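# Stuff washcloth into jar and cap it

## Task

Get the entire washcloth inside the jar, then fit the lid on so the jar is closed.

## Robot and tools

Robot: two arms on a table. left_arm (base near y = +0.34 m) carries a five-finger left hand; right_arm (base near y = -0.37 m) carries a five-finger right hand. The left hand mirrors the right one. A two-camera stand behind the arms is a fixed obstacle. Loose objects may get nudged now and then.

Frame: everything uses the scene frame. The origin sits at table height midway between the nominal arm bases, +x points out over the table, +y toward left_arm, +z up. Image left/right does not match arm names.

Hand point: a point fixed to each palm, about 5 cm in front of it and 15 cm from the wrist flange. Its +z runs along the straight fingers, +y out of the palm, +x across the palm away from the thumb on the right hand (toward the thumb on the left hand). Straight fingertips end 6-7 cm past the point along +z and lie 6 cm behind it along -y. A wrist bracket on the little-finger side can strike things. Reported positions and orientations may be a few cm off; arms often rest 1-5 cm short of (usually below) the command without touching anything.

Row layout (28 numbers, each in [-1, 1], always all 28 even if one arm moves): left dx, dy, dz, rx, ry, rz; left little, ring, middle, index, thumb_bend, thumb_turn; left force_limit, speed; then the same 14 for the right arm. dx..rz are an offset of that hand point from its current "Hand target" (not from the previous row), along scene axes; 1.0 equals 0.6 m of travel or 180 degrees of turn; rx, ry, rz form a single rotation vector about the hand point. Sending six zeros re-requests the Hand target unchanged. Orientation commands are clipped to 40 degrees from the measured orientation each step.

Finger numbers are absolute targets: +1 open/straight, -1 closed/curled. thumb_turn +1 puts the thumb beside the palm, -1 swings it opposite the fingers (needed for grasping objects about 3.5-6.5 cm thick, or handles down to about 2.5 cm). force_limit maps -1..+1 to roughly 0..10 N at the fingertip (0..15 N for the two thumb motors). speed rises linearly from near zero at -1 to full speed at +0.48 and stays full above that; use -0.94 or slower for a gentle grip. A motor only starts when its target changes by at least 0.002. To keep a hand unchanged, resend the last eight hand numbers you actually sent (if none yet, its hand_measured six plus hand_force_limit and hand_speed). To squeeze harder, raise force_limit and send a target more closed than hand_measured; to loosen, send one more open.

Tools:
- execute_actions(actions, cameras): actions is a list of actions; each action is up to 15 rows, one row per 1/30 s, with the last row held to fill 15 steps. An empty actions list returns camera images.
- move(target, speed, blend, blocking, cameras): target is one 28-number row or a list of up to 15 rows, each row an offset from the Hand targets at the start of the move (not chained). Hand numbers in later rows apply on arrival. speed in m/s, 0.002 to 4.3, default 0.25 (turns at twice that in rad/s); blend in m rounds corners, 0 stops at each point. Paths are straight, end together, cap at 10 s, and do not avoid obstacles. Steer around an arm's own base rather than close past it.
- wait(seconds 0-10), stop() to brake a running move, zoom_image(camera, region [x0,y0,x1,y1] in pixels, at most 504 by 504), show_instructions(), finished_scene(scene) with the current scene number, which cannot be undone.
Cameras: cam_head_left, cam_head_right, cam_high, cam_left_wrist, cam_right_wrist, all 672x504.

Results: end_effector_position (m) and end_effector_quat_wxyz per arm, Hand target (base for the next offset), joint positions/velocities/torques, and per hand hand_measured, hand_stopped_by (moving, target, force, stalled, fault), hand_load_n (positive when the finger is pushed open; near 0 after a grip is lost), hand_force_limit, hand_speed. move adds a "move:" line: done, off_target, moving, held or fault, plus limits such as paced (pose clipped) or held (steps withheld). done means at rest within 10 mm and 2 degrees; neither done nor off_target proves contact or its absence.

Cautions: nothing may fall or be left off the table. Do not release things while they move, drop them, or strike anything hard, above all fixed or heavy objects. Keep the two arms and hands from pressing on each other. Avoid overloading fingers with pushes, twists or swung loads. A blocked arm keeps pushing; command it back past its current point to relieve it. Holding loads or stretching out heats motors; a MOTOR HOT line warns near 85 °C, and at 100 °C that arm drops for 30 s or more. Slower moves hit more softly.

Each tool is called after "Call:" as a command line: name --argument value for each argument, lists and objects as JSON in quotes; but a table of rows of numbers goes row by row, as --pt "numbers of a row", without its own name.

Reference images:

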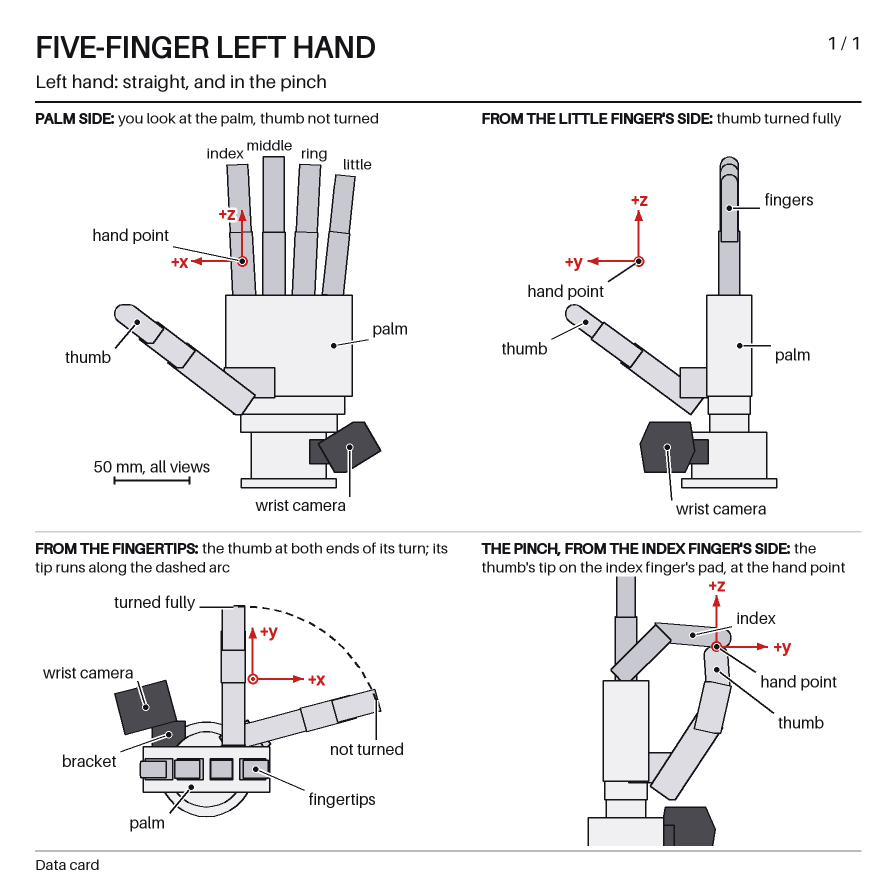

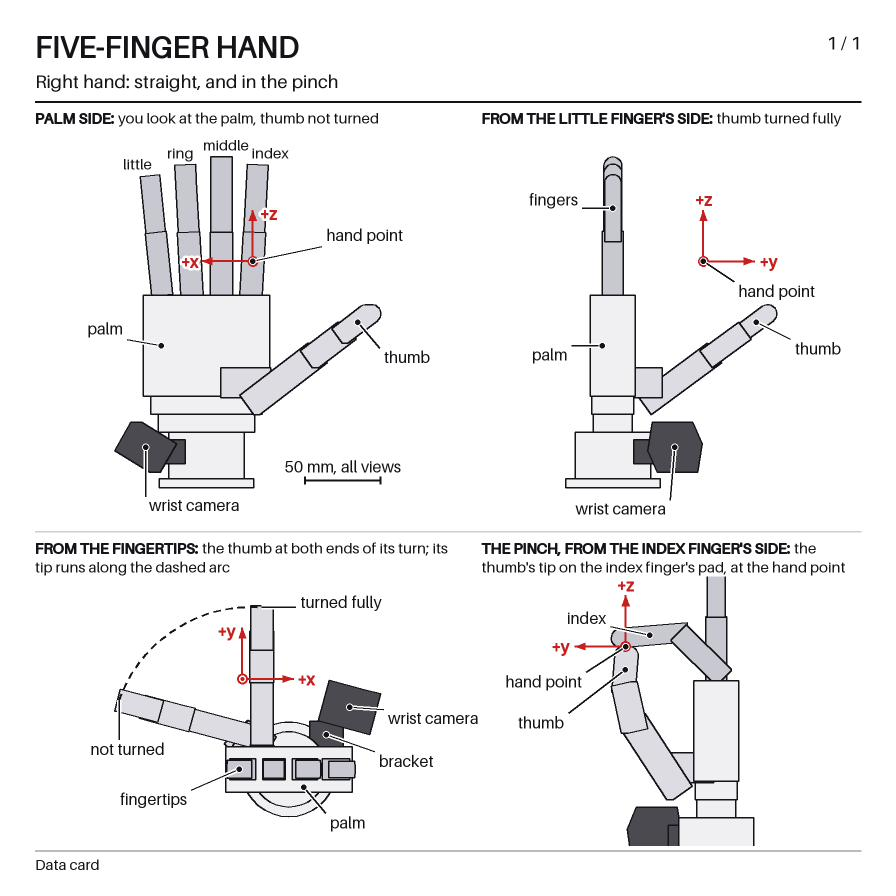

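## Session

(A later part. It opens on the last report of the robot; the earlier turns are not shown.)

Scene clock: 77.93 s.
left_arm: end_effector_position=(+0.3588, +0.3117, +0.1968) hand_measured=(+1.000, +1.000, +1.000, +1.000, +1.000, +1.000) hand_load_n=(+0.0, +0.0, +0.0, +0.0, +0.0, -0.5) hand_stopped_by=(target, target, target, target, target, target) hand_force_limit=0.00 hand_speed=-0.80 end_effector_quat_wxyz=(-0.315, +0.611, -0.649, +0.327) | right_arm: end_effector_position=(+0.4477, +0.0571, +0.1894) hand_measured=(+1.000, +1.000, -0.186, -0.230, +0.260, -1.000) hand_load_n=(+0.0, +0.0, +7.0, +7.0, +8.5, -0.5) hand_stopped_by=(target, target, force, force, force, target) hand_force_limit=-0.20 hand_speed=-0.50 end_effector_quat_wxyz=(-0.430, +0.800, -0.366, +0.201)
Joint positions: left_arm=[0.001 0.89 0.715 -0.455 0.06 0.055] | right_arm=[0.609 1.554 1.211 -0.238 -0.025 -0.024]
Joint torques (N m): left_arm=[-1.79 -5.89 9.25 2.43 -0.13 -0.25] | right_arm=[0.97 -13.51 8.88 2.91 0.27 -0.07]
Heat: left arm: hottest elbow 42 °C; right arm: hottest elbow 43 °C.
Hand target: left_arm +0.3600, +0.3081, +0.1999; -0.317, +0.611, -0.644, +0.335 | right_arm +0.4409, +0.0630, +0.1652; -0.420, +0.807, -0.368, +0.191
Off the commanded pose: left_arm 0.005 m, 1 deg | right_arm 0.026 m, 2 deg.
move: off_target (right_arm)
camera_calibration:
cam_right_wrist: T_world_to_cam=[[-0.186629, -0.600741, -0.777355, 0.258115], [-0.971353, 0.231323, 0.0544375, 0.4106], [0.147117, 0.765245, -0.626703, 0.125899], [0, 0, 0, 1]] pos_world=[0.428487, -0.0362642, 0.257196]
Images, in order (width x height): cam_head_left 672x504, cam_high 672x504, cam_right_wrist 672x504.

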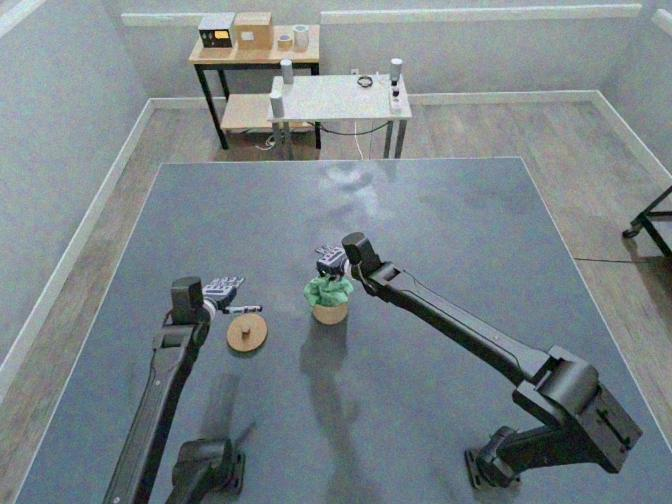

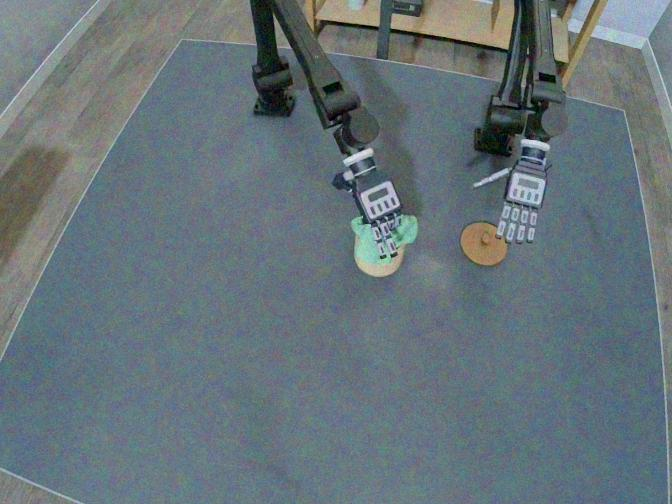

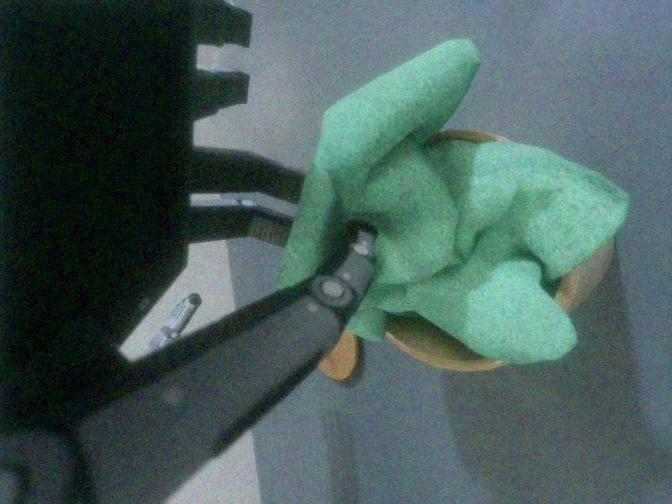

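Call:
move --target '[0,0,0,0,0,0,1,1,1,1,1,1,0,-0.8,-0.023,-0.006,-0.075,0,0,0,1,1,-0.7,-0.7,-0.1,-1,-0.2,-0.5]' --cameras '["cam_head_left","cam_high","cam_right_wrist"]' --speed 0.08

Call:
zoom_image --camera "cam_head_left" --region '[260, 200, 420, 340]'

Call:
zoom_image --camera "cam_high" --region '[310, 120, 450, 290]'

Scene clock: 83.07 s.
left_arm: end_effector_position=(+0.3588, +0.3117, +0.1968) hand_measured=(+1.000, +1.000, +1.000, +1.000, +1.000, +1.000) hand_load_n=(+0.5, +0.0, +0.0, +0.0, +0.0, +0.0) hand_stopped_by=(target, target, target, target, target, target) hand_force_limit=0.00 hand_speed=-0.80 end_effector_quat_wxyz=(-0.315, +0.611, -0.649, +0.327) | right_arm: end_effector_position=(+0.4356, +0.0545, +0.1453) hand_measured=(+1.000, +1.000, -0.186, -0.230, +0.260, -1.000) hand_load_n=(+0.0, +0.0, +7.0, +7.0, +9.0, -0.5) hand_stopped_by=(target, target, force, force, force, target) hand_force_limit=-0.20 hand_speed=-0.50 end_effector_quat_wxyz=(-0.431, +0.799, -0.367, +0.201)
Joint positions: left_arm=[0.001 0.89 0.715 -0.455 0.06 0.055] | right_arm=[0.621 1.573 1.107 -0.113 -0.015 -0.017]
Joint torques (N m): left_arm=[-1.67 -5.66 9.24 2.48 -0.13 -0.27] | right_arm=[1.03 -13.04 8.4 2.95 0.26 -0.07]
Heat: left arm: hottest elbow 42 °C; right arm: hottest elbow 43 °C.
Hand target: left_arm +0.3600, +0.3081, +0.1999; -0.317, +0.611, -0.644, +0.335 | right_arm +0.4272, +0.0595, +0.1202; -0.420, +0.807, -0.368, +0.191
Off the commanded pose: left_arm 0.005 m, 1 deg | right_arm 0.027 m, 2 deg.
move: off_target (right_arm)
camera_calibration:
cam_right_wrist: T_world_to_cam=[[-0.186091, -0.599669, -0.77831, 0.219857], [-0.971227, 0.232092, 0.0533954, 0.401879], [0.14862, 0.765853, -0.625605, 0.10124], [0, 0, 0, 1]] pos_world=[0.416183, -0.0389664, 0.212995]
Images, in order (width x height): cam_head_left 672x504, cam_high 672x504, cam_right_wrist 672x504.

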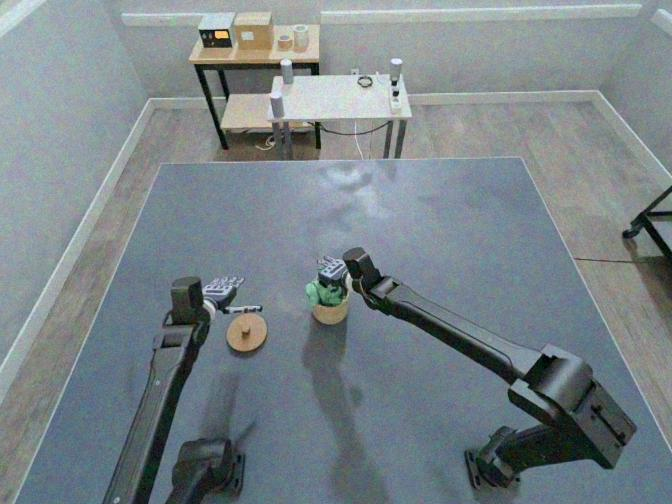

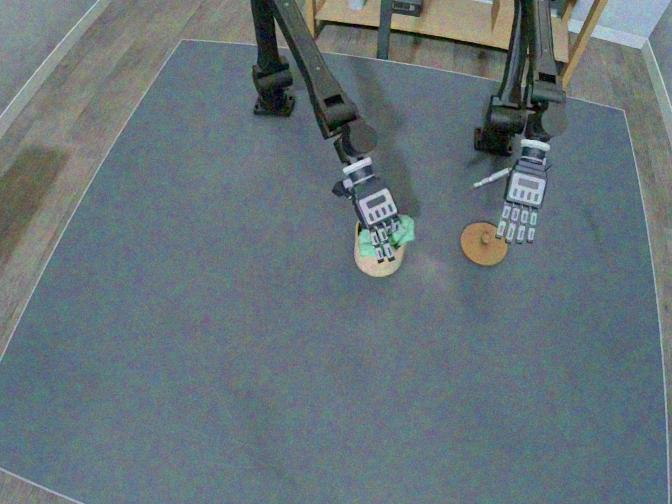

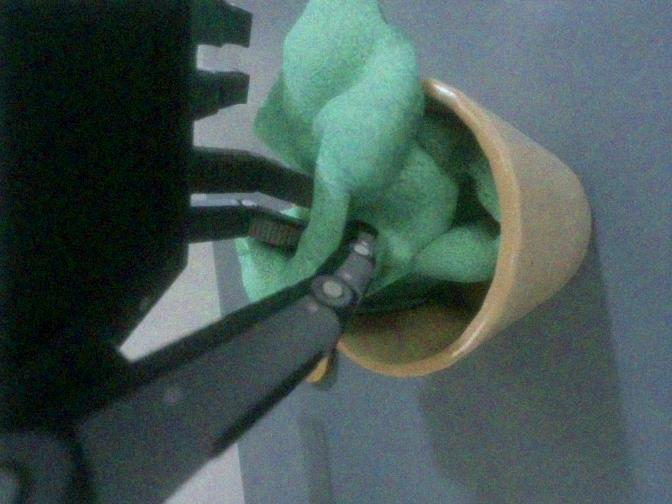

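Scaled by 3.150 from the camera's 672x504 image, which has a finer 960x720 frame.

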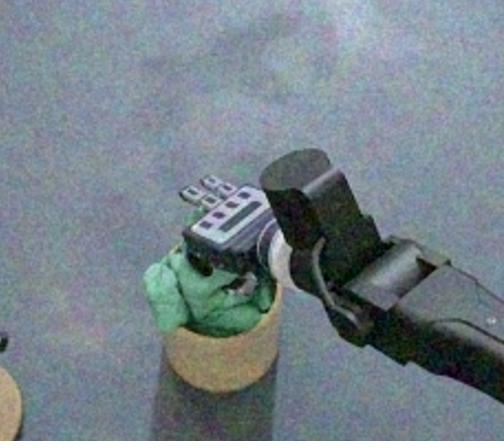

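Scaled by 2.965 from the camera's 672x504 image, which has a finer 960x720 frame.

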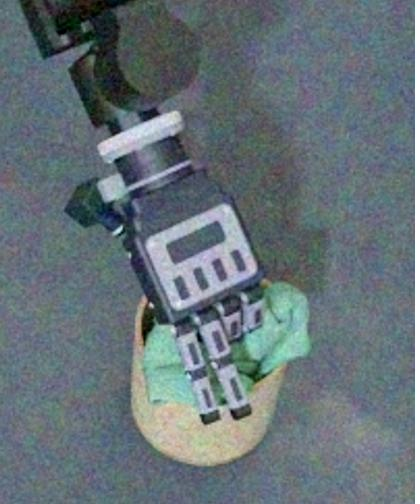

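Call:
move --pt "0 0 0 0 0 0 1 1 1 1 1 1 0 -0.8 0.0 -0.006 -0.025 0 0 0 1 1 -0.7 -0.7 -0.1 -1 -0.2 -0.5" --pt "0 0 0 0 0 0 1 1 1 1 1 1 0 -0.8 0.0 -0.006 -0.025 0 0 0 1 1 0.25 0.25 0.85 -1 -0.2 -0.5" --cameras '["cam_head_left","cam_high","cam_right_wrist"]' --speed 0.08

Call:
zoom_image --camera "cam_head_left" --region '[260, 200, 420, 340]'

Call:
zoom_image --camera "cam_high" --region '[310, 120, 450, 290]'

Scene clock: 88.03 s.
left_arm: end_effector_position=(+0.3588, +0.3117, +0.1968) hand_measured=(+1.000, +1.000, +1.000, +1.000, +1.000, +1.000) hand_load_n=(+0.0, +0.0, -0.5, +0.5, +0.0, +0.0) hand_stopped_by=(target, target, target, target, target, target) hand_force_limit=0.00 hand_speed=-0.80 end_effector_quat_wxyz=(-0.315, +0.611, -0.649, +0.327) | right_arm: end_effector_position=(+0.4361, +0.0542, +0.1323) hand_measured=(+1.000, +1.000, +0.250, +0.250, +0.846, -1.000) hand_load_n=(+0.0, +0.0, -3.0, -1.5, -6.5, +0.0) hand_stopped_by=(target, target, target, target, target, target) hand_force_limit=-0.20 hand_speed=-0.50 end_effector_quat_wxyz=(-0.437, +0.795, -0.366, +0.206)
Joint positions: left_arm=[0.001 0.89 0.715 -0.455 0.06 0.055] | right_arm=[0.621 1.586 1.074 -0.05 -0.012 -0.016]
Joint torques (N m): left_arm=[-1.55 -5.95 9.17 2.43 -0.13 -0.27] | right_arm=[0.56 -12.69 8.76 2.06 -0.08 -0.11]
Heat: left arm: hottest elbow 42 °C; right arm: hottest elbow 43 °C.
Hand target: left_arm +0.3600, +0.3081, +0.1999; -0.317, +0.611, -0.644, +0.335 | right_arm +0.4271, +0.0557, +0.1050; -0.419, +0.807, -0.368, +0.191
Off the commanded pose: left_arm 0.005 m, 1 deg | right_arm 0.029 m, 3 deg.
move: off_target (right_arm); target 2's new numbers were sent with right_arm's hand 0.032 m and 3 deg from that target
camera_calibration:
cam_right_wrist: T_world_to_cam=[[-0.177139, -0.590903, -0.787055, 0.206395], [-0.971083, 0.234997, 0.0421271, 0.404441], [0.160062, 0.771758, -0.615443, 0.0865606], [0, 0, 0, 1]] pos_world=[0.415451, -0.0398866, 0.19868]
Images, in order (width x height): cam_head_left 672x504, cam_high 672x504, cam_right_wrist 672x504.

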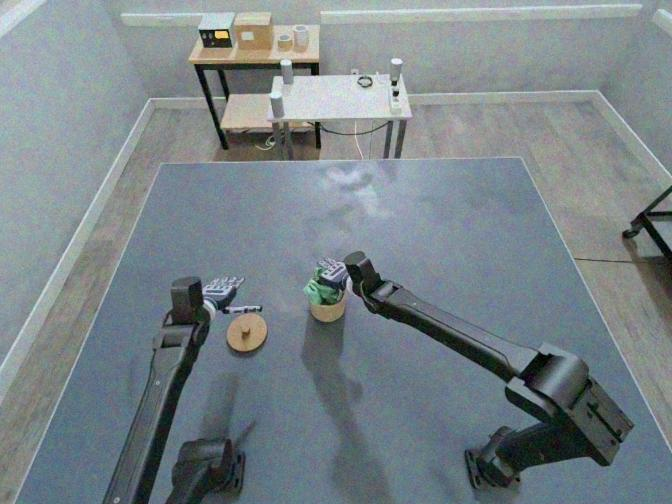

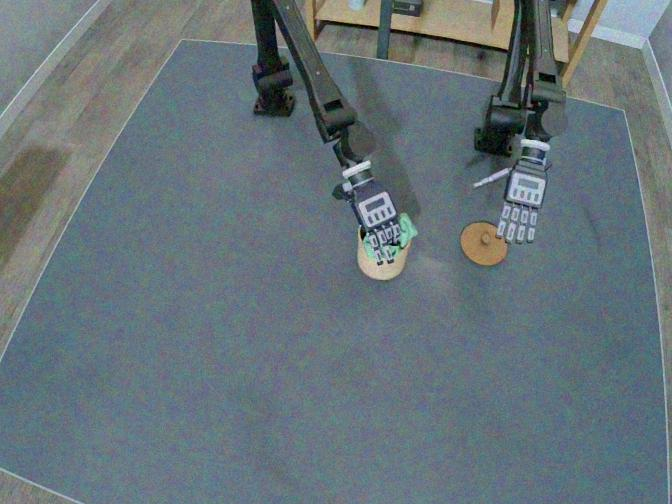

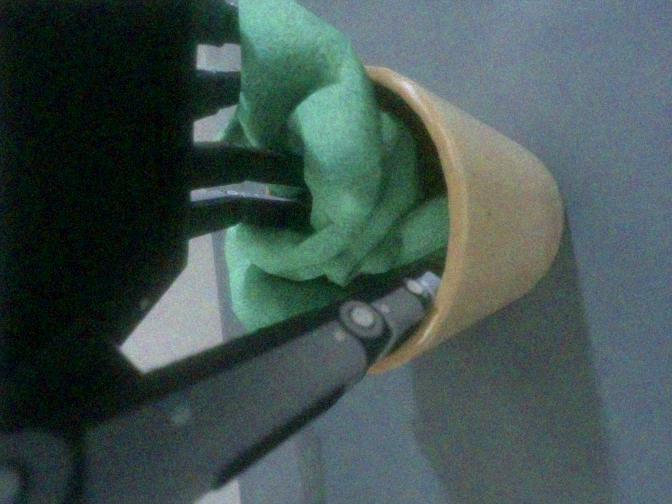

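Scaled by 3.150 from the camera's 672x504 image, which has a finer 960x720 frame.

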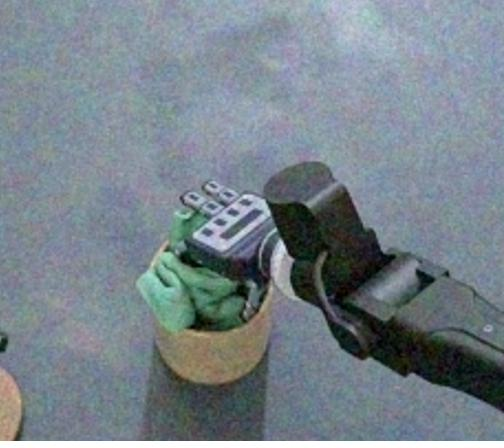

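Scaled by 2.965 from the camera's 672x504 image, which has a finer 960x720 frame.

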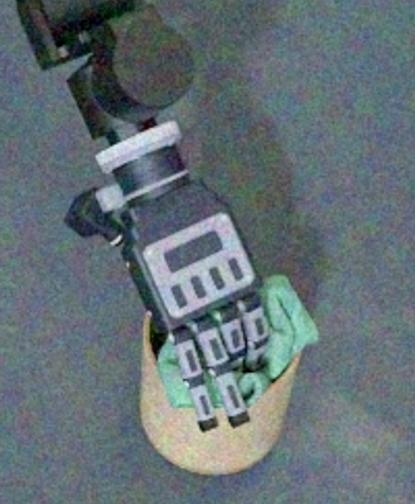

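Call:
move --pt "0 0 0 0 0 0 1 1 1 1 1 1 0 -0.8 0.0 0.0 0.0 0 0 0 1 1 0.18 0.18 0.6 -1 -0.2 -0.5" --pt "0 0 0 0 0 0 1 1 1 1 1 1 0 -0.8 0.015 0.01 0.11 0 0 0 1 1 0.18 0.18 0.6 -1 -0.2 -0.5" --pt "0 0 0 0 0 0 1 1 1 1 1 1 0 -0.8 0.03 0.02 0.33 0 0 0 1 1 0.18 0.18 0.6 -1 -0.2 -0.5" --cameras '["cam_head_left","cam_high","cam_right_wrist"]' --speed '[0.08,0.06,0.12]' --blend '[0,0.02,0]'

Call:
zoom_image --camera "cam_head_left" --region '[260, 200, 420, 340]'

Call:
zoom_image --camera "cam_high" --region '[310, 120, 450, 290]'

Scene clock: 95.53 s.
left_arm: end_effector_position=(+0.3588, +0.3117, +0.1968) hand_measured=(+1.000, +1.000, +1.000, +1.000, +1.000, +1.000) hand_load_n=(+0.5, +0.0, +0.0, +0.0, +0.0, -0.5) hand_stopped_by=(target, target, target, target, target, target) hand_force_limit=0.00 hand_speed=-0.80 end_effector_quat_wxyz=(-0.315, +0.611, -0.649, +0.327) | right_arm: end_effector_position=(+0.4372, +0.0564, +0.2715) hand_measured=(+1.000, +1.000, +0.180, +0.180, +0.600, -1.000) hand_load_n=(+0.0, +0.0, +0.0, +0.0, +0.0, +0.0) hand_stopped_by=(target, target, target, target, target, target) hand_force_limit=-0.20 hand_speed=-0.50 end_effector_quat_wxyz=(-0.399, +0.816, -0.375, +0.185)
Joint positions: left_arm=[0.001 0.89 0.715 -0.455 0.06 0.055] | right_arm=[0.621 1.52 1.431 -0.571 -0.017 -0.015]
Joint torques (N m): left_arm=[-1.55 -5.95 9.24 2.51 -0.14 -0.27] | right_arm=[0.21 -15.68 15.83 1.78 -0.04 -0.14]
Heat: left arm: hottest elbow 43 °C; right arm: hottest elbow 44 °C.
Hand target: left_arm +0.3600, +0.3081, +0.1999; -0.317, +0.611, -0.644, +0.335 | right_arm +0.4451, +0.0677, +0.3034; -0.420, +0.807, -0.368, +0.191
Off the commanded pose: left_arm 0.005 m, 1 deg | right_arm 0.034 m, 3 deg.
move: off_target (right_arm)
camera_calibration:
cam_right_wrist: T_world_to_cam=[[-0.234294, -0.63728, -0.734153, 0.330684], [-0.966279, 0.235638, 0.103829, 0.380283], [0.106827, 0.733723, -0.670999, 0.210835], [0, 0, 0, 1]] pos_world=[0.422414, -0.0335658, 0.344758]
Images, in order (width x height): cam_head_left 672x504, cam_high 672x504, cam_right_wrist 672x504.

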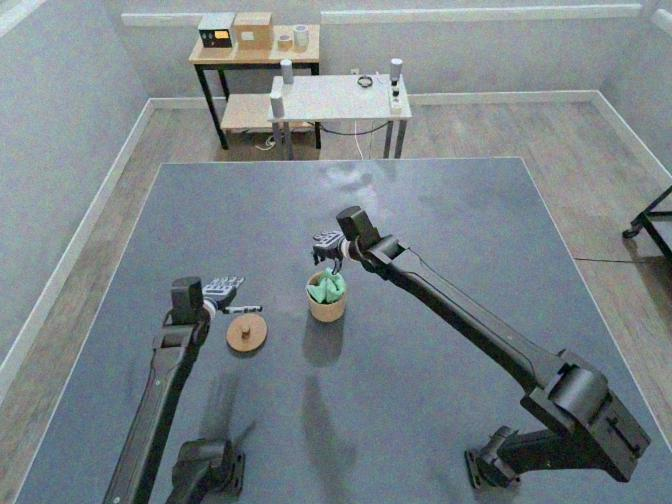

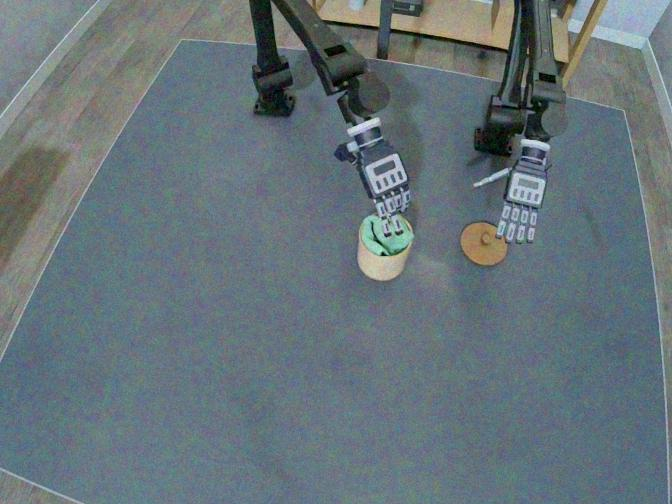

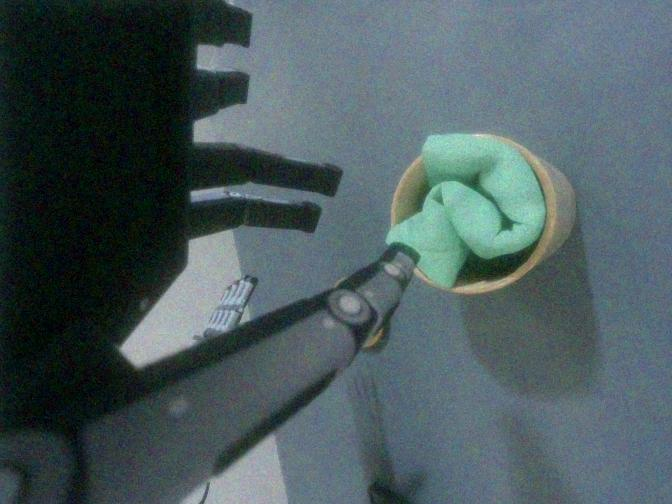

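Scaled by 3.150 from the camera's 672x504 image, which has a finer 960x720 frame.

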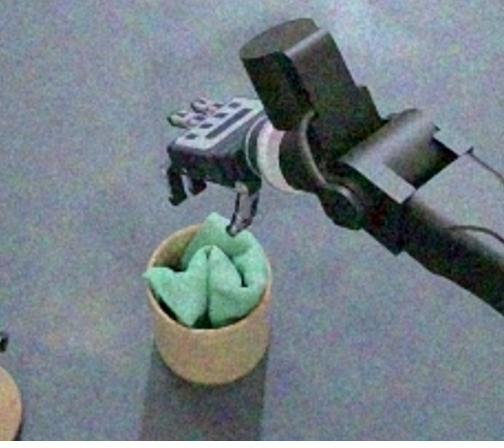

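Scaled by 2.965 from the camera's 672x504 image, which has a finer 960x720 frame.

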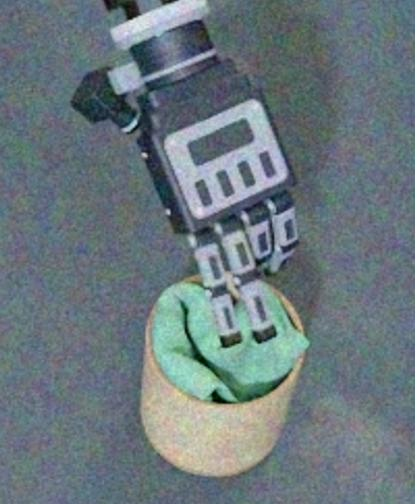

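Call:
move --pt "0 0 0 0 0 0 1 1 0.15 0.15 0.75 -1 -0.2 0 -0.1 0.0405 -0.01 -0.0899 0.2386 -0.2156 1 1 1 1 1 1 -0.2 0" --cameras '["cam_head_left","cam_head_right","cam_high","cam_left_wrist","cam_right_wrist"]' --speed 0.2

Call:
zoom_image --camera "cam_head_left" --region '[260, 200, 420, 340]'

Call:
zoom_image --camera "cam_high" --region '[310, 120, 450, 290]'

Call:
zoom_image --camera "cam_right_wrist" --region '[180, 0, 420, 240]'

Scene clock: 107.80 s.
left_arm: end_effector_position=(+0.3589, +0.3117, +0.1969) hand_measured=(+1.000, +1.000, +0.150, +0.150, +0.750, -1.000) hand_load_n=(+0.0, +0.0, +0.0, +0.0, +0.0, +0.0) hand_stopped_by=(target, target, target, target, target, target) hand_force_limit=-0.20 hand_speed=0.00 end_effector_quat_wxyz=(-0.315, +0.611, -0.649, +0.327) | right_arm: end_effector_position=(+0.3823, +0.0770, +0.2927) hand_measured=(+1.000, +1.000, +1.000, +1.000, +1.000, +1.000) hand_load_n=(+0.0, +0.0, +0.0, +0.0, +0.0, +0.0) hand_stopped_by=(target, target, target, target, target, target) hand_force_limit=-0.20 hand_speed=0.00 end_effector_quat_wxyz=(-0.067, +0.703, -0.705, +0.063)
Joint positions: left_arm=[0.001 0.89 0.715 -0.455 0.06 0.054] | right_arm=[0.695 1.923 2.187 -1.697 0.123 0.755]
Joint torques (N m): left_arm=[-1.67 -5.89 9.24 2.43 -0.12 -0.24] | right_arm=[0.91 -18.37 13.91 0.55 0.06 -0.04]
Heat: left arm: hottest elbow 43 °C; right arm: hottest elbow 47 °C.
Hand target: left_arm +0.3600, +0.3082, +0.1999; -0.317, +0.611, -0.644, +0.335 | right_arm +0.3851, +0.0920, +0.2973; -0.061, +0.705, -0.704, +0.062
Off the commanded pose: left_arm 0.005 m, 1 deg | right_arm 0.016 m, 1 deg.
joint sent to its limit (right arm) — joint 4 (wrist pitch), lower limit. The joint targets still meet the commanded pose.
move: off_target (right_arm)
camera_calibration:
cam_left_wrist: T_world_to_cam=[[0.514918, -0.323114, 0.794013, -0.244395], [-0.626453, -0.774101, 0.0912435, 0.446271], [0.585164, -0.544394, -0.601014, 0.195251], [0, 0, 0, 1]] pos_world=[0.291157, 0.372785, 0.270682]
cam_right_wrist: T_world_to_cam=[[-0.931658, -0.32703, -0.15832, 0.420752], [-0.362414, 0.805387, 0.46905, -0.0614447], [-0.0258845, 0.494371, -0.868865, 0.342855], [0, 0, 0, 1]] pos_world=[0.378603, 0.0175876, 0.393329]

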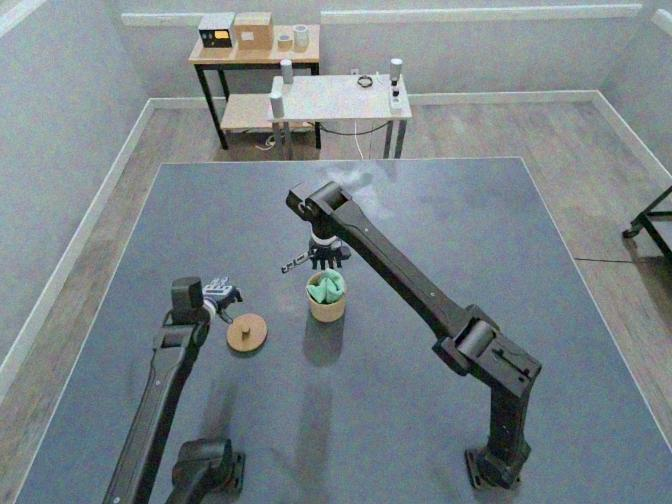

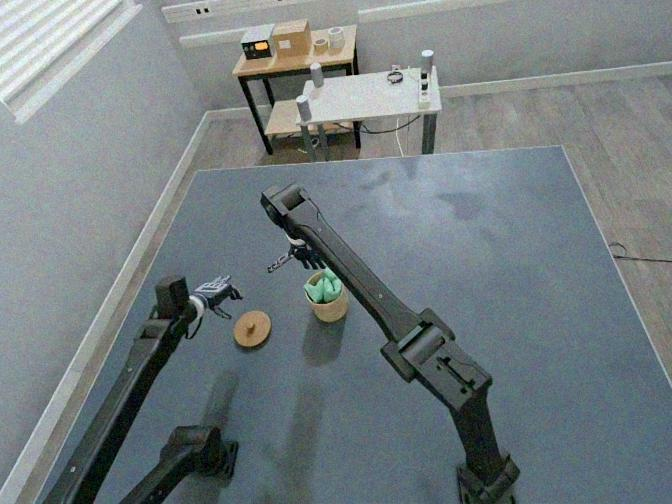

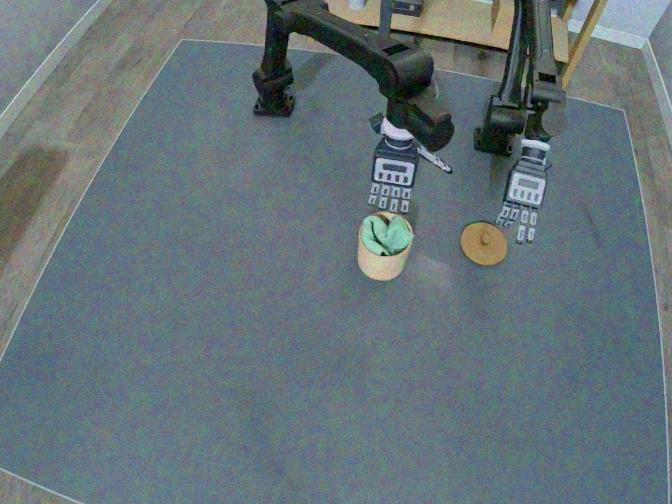

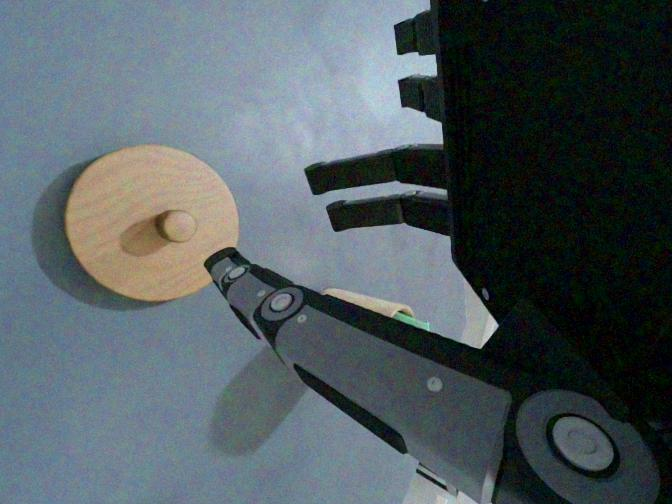

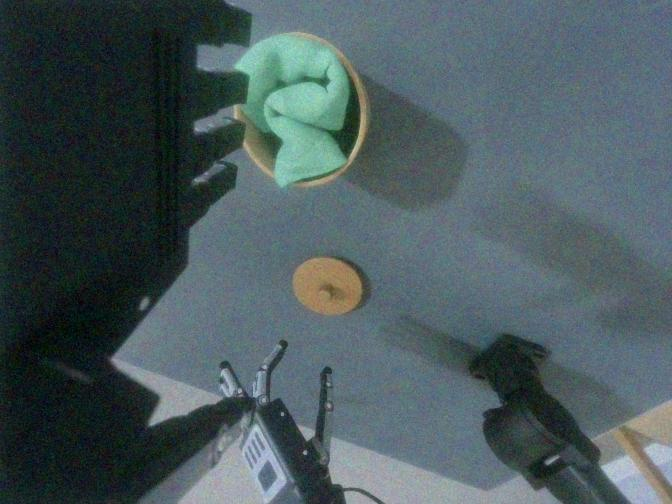

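Scaled by 3.150 from the camera's 672x504 image, which has a finer 960x720 frame.

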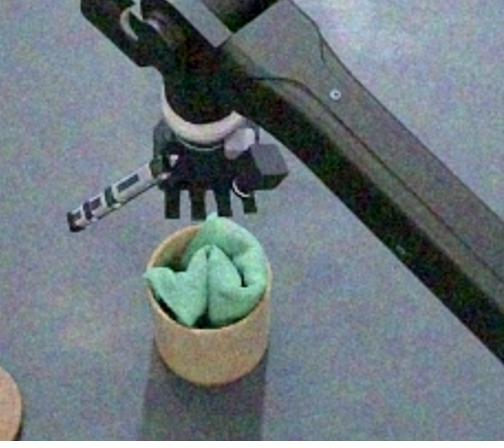

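Scaled by 2.965 from the camera's 672x504 image, which has a finer 960x720 frame.

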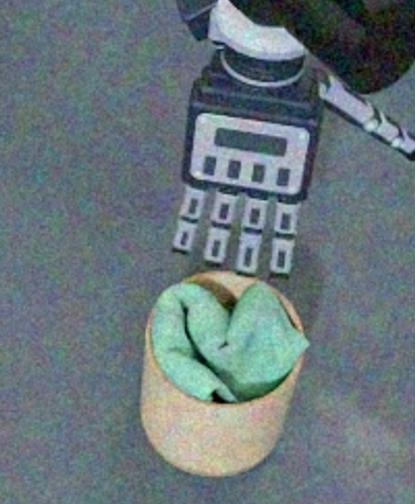

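Scaled by 2.100 from the camera's 672x504 image, which has a finer 960x720 frame.

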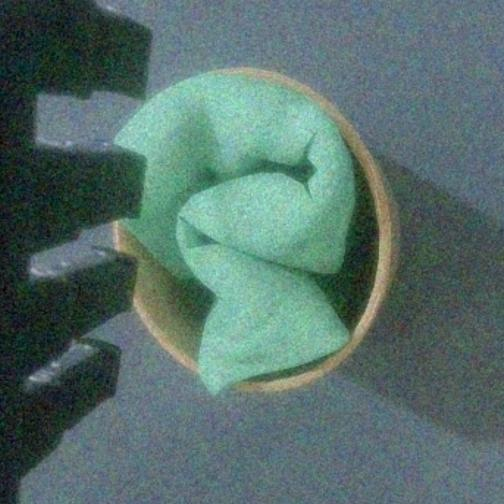

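Call:
move --pt "0 0 0 0 0 0 1 1 0.15 0.15 0.75 -1 -0.2 0 0.0 -0.006 -0.16 0 0 0 1 1 1 1 1 1 -0.2 0" --pt "0 0 0 0 0 0 1 1 0.15 0.15 0.75 -1 -0.2 0 0.0 -0.0133 -0.36 0 0 0 1 1 1 1 1 1 -0.2 0" --cameras '["cam_head_left","cam_high","cam_right_wrist"]' --speed 0.1 --blend '[0.02,0]'

Call:
zoom_image --camera "cam_head_left" --region '[260, 200, 420, 340]'

Call:
zoom_image --camera "cam_high" --region '[310, 120, 450, 290]'

Call:
zoom_image --camera "cam_right_wrist" --region '[180, 0, 420, 240]'

Scene clock: 115.63 s.
left_arm: end_effector_position=(+0.3589, +0.3117, +0.1969) hand_measured=(+1.000, +1.000, +0.150, +0.150, +0.750, -1.000) hand_load_n=(+0.0, +0.0, +0.0, +0.0, +0.0, +0.0) hand_stopped_by=(target, target, target, target, target, target) hand_force_limit=-0.20 hand_speed=0.00 end_effector_quat_wxyz=(-0.315, +0.611, -0.649, +0.327) | right_arm: end_effector_position=(+0.3948, +0.0889, +0.1150) hand_measured=(+1.000, +1.000, +1.000, +1.000, +1.000, +1.000) hand_load_n=(+0.0, +0.0, -1.0, +0.0, +0.0, +0.0) hand_stopped_by=(target, target, target, target, target, target) hand_force_limit=-0.20 hand_speed=0.00 end_effector_quat_wxyz=(-0.090, +0.701, -0.705, +0.064)
Joint positions: left_arm=[0.001 0.89 0.715 -0.455 0.06 0.054] | right_arm=[0.695 1.923 1.715 -1.18 0.123 0.755]
Joint torques (N m): left_arm=[-1.73 -5.95 9.24 2.43 -0.12 -0.24] | right_arm=[0.15 -18.14 6.76 1.42 0.16 -0.13]
Heat: left arm: hottest elbow 43 °C; right arm: hottest elbow 47 °C.
Hand target: left_arm +0.3600, +0.3082, +0.1999; -0.317, +0.611, -0.644, +0.335 | right_arm +0.3850, +0.0839, +0.0810; -0.060, +0.705, -0.704, +0.062
Off the commanded pose: left_arm 0.005 m, 1 deg | right_arm 0.035 m, 3 deg.
move: off_target (right_arm)
camera_calibration:
cam_right_wrist: T_world_to_cam=[[-0.925993, -0.321223, -0.198374, 0.410001], [-0.377534, 0.790878, 0.481643, 0.0226318], [0.002175, 0.520891, -0.853621, 0.167747], [0, 0, 0, 1]] pos_world=[0.387837, 0.0264249, 0.213625]
Images, in order (width x height): cam_head_left 672x504, cam_high 672x504, cam_right_wrist 672x504.

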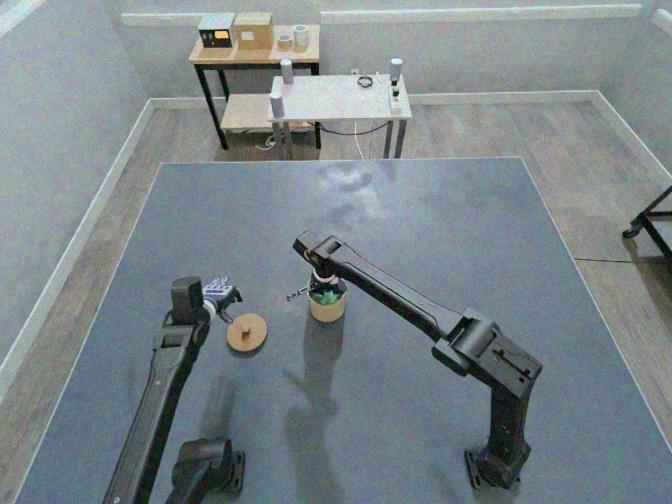

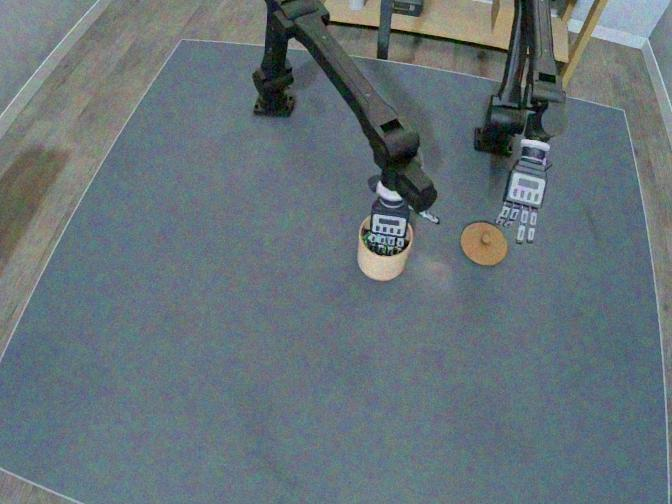

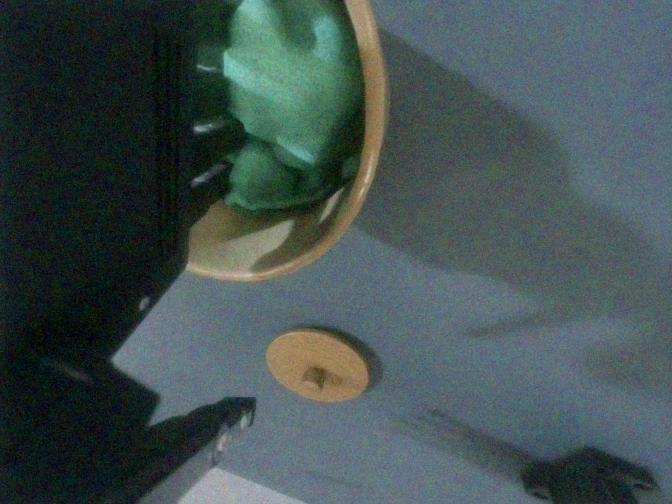

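Scaled by 3.150 from the camera's 672x504 image, which has a finer 960x720 frame.

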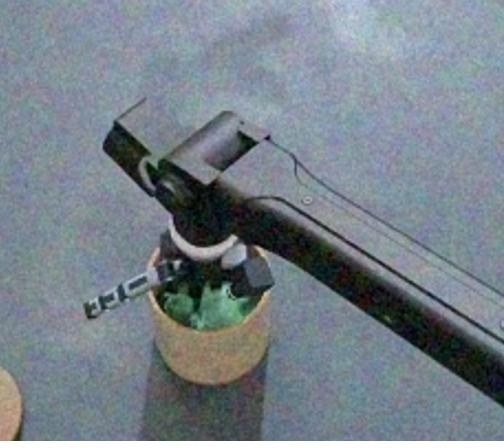

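Scaled by 2.965 from the camera's 672x504 image, which has a finer 960x720 frame.

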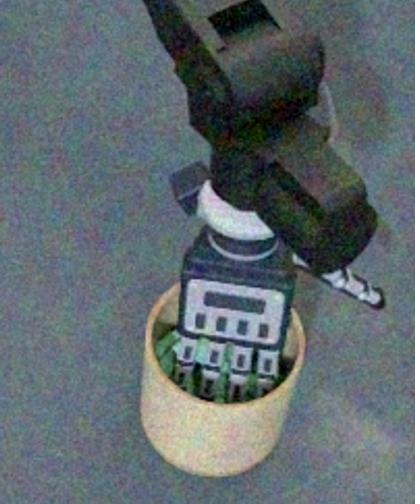

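Scaled by 2.100 from the camera's 672x504 image, which has a finer 960x720 frame.

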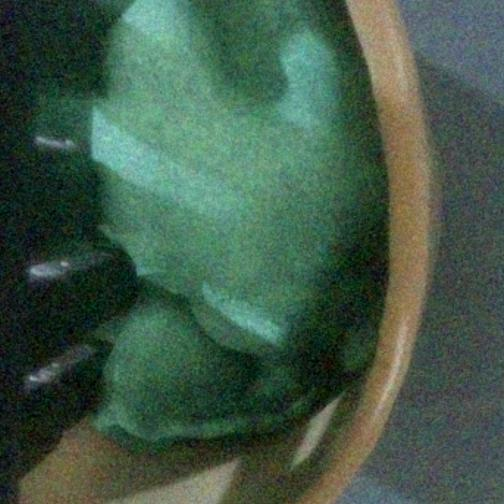

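Call:
move --pt "0 0 0 0 0 0 1 1 0.15 0.15 0.75 -1 -0.2 0 0.0 -0.005 -0.035 0 0 0 1 1 1 1 1 1 -0.2 0" --pt "0 0 0 0 0 0 1 1 0.15 0.15 0.75 -1 -0.2 0 0.015 0.005 0.05 0 0 0 1 1 1 1 1 1 -0.2 0" --pt "0 0 0 0 0 0 1 1 0.15 0.15 0.75 -1 -0.2 0 0.02 0.01 0.33 0 0 0 1 1 1 1 1 1 -0.2 0" --cameras '["cam_head_left","cam_high","cam_right_wrist"]' --speed '[0.06,0.06,0.08]' --blend '[0,0.01,0]'

Call:
zoom_image --camera "cam_head_left" --region '[260, 200, 420, 340]'

Call:
zoom_image --camera "cam_high" --region '[310, 120, 450, 290]'

Call:
zoom_image --camera "cam_right_wrist" --region '[180, 0, 420, 240]'

Scene clock: 123.97 s.
left_arm: end_effector_position=(+0.3589, +0.3117, +0.1969) hand_measured=(+1.000, +1.000, +0.150, +0.150, +0.750, -1.000) hand_load_n=(+0.0, +0.0, +0.0, +0.0, -0.5, +0.0) hand_stopped_by=(target, target, target, target, target, target) hand_force_limit=-0.20 hand_speed=0.00 end_effector_quat_wxyz=(-0.315, +0.611, -0.649, +0.327) | right_arm: end_effector_position=(+0.3876, +0.0824, +0.2771) hand_measured=(+1.000, +1.000, +1.000, +1.000, +1.000, +1.000) hand_load_n=(+0.0, +0.0, +0.0, +0.0, -0.5, +0.0) hand_stopped_by=(target, target, target, target, target, target) hand_force_limit=-0.20 hand_speed=0.00 end_effector_quat_wxyz=(-0.056, +0.704, -0.705, +0.062)
Joint positions: left_arm=[0.001 0.89 0.715 -0.455 0.06 0.054] | right_arm=[0.695 1.958 2.2 -1.697 0.122 0.755]
Joint torques (N m): left_arm=[-1.79 -6.01 9.22 2.44 -0.13 -0.23] | right_arm=[-0.38 -19.14 13.86 0.5 0.16 -0.21]
Heat: left arm: hottest elbow 43 °C; right arm: hottest elbow 47 °C.
Hand target: left_arm +0.3600, +0.3082, +0.1999; -0.317, +0.611, -0.644, +0.335 | right_arm +0.3971, +0.0900, +0.2793; -0.061, +0.705, -0.704, +0.062
Off the commanded pose: left_arm 0.005 m, 1 deg | right_arm 0.012 m, 0 deg.
joint sent to its limit (right arm) — joint 4 (wrist pitch), lower limit. The joint targets still meet the commanded pose.
move: off_target (right_arm)
camera_calibration:
cam_right_wrist: T_world_to_cam=[[-0.934288, -0.328982, -0.137391, 0.42029], [-0.354157, 0.812133, 0.463696, -0.0589377], [-0.0409677, 0.481883, -0.875277, 0.335385], [0, 0, 0, 1]] pos_world=[0.385538, 0.0245165, 0.378628]
Images, in order (width x height): cam_head_left 672x504, cam_high 672x504, cam_right_wrist 672x504.

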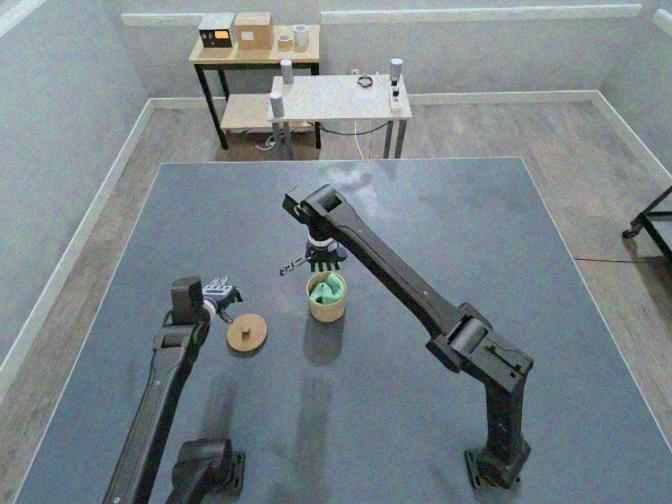

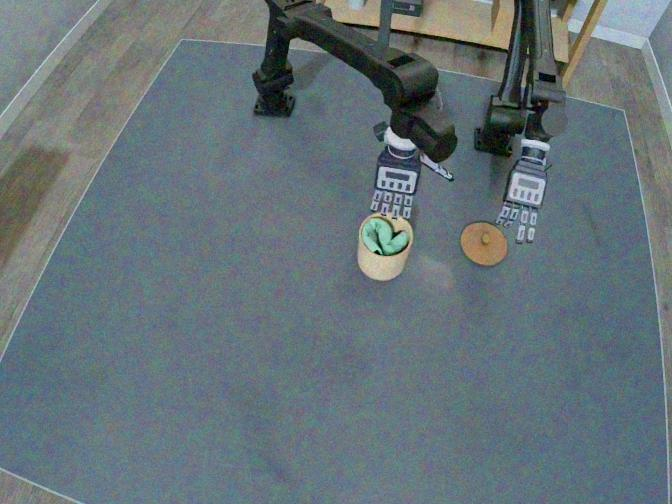

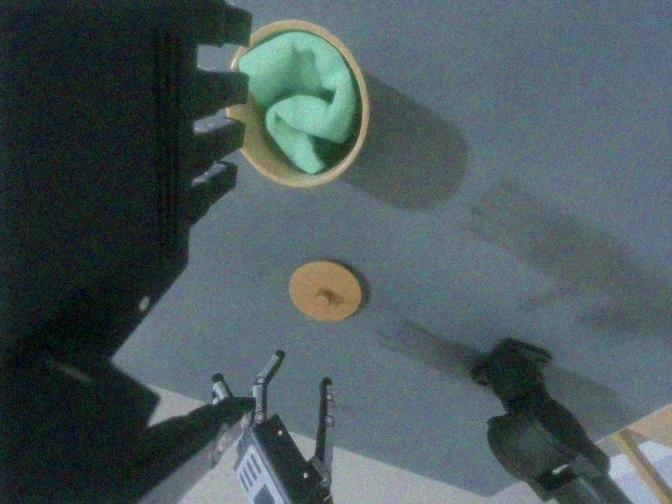

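Scaled by 3.150 from the camera's 672x504 image, which has a finer 960x720 frame.

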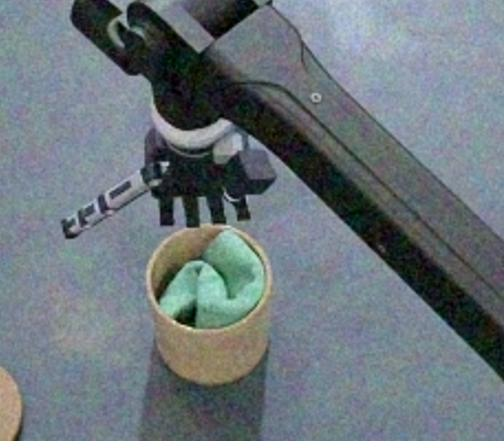

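Scaled by 2.965 from the camera's 672x504 image, which has a finer 960x720 frame.

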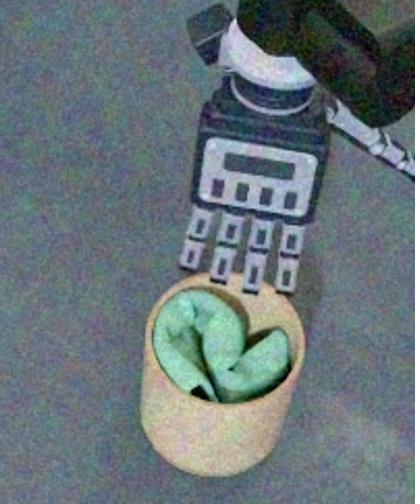

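Scaled by 2.100 from the camera's 672x504 image, which has a finer 960x720 frame.

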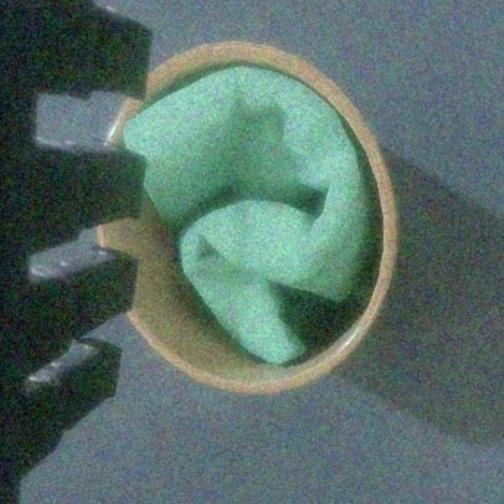

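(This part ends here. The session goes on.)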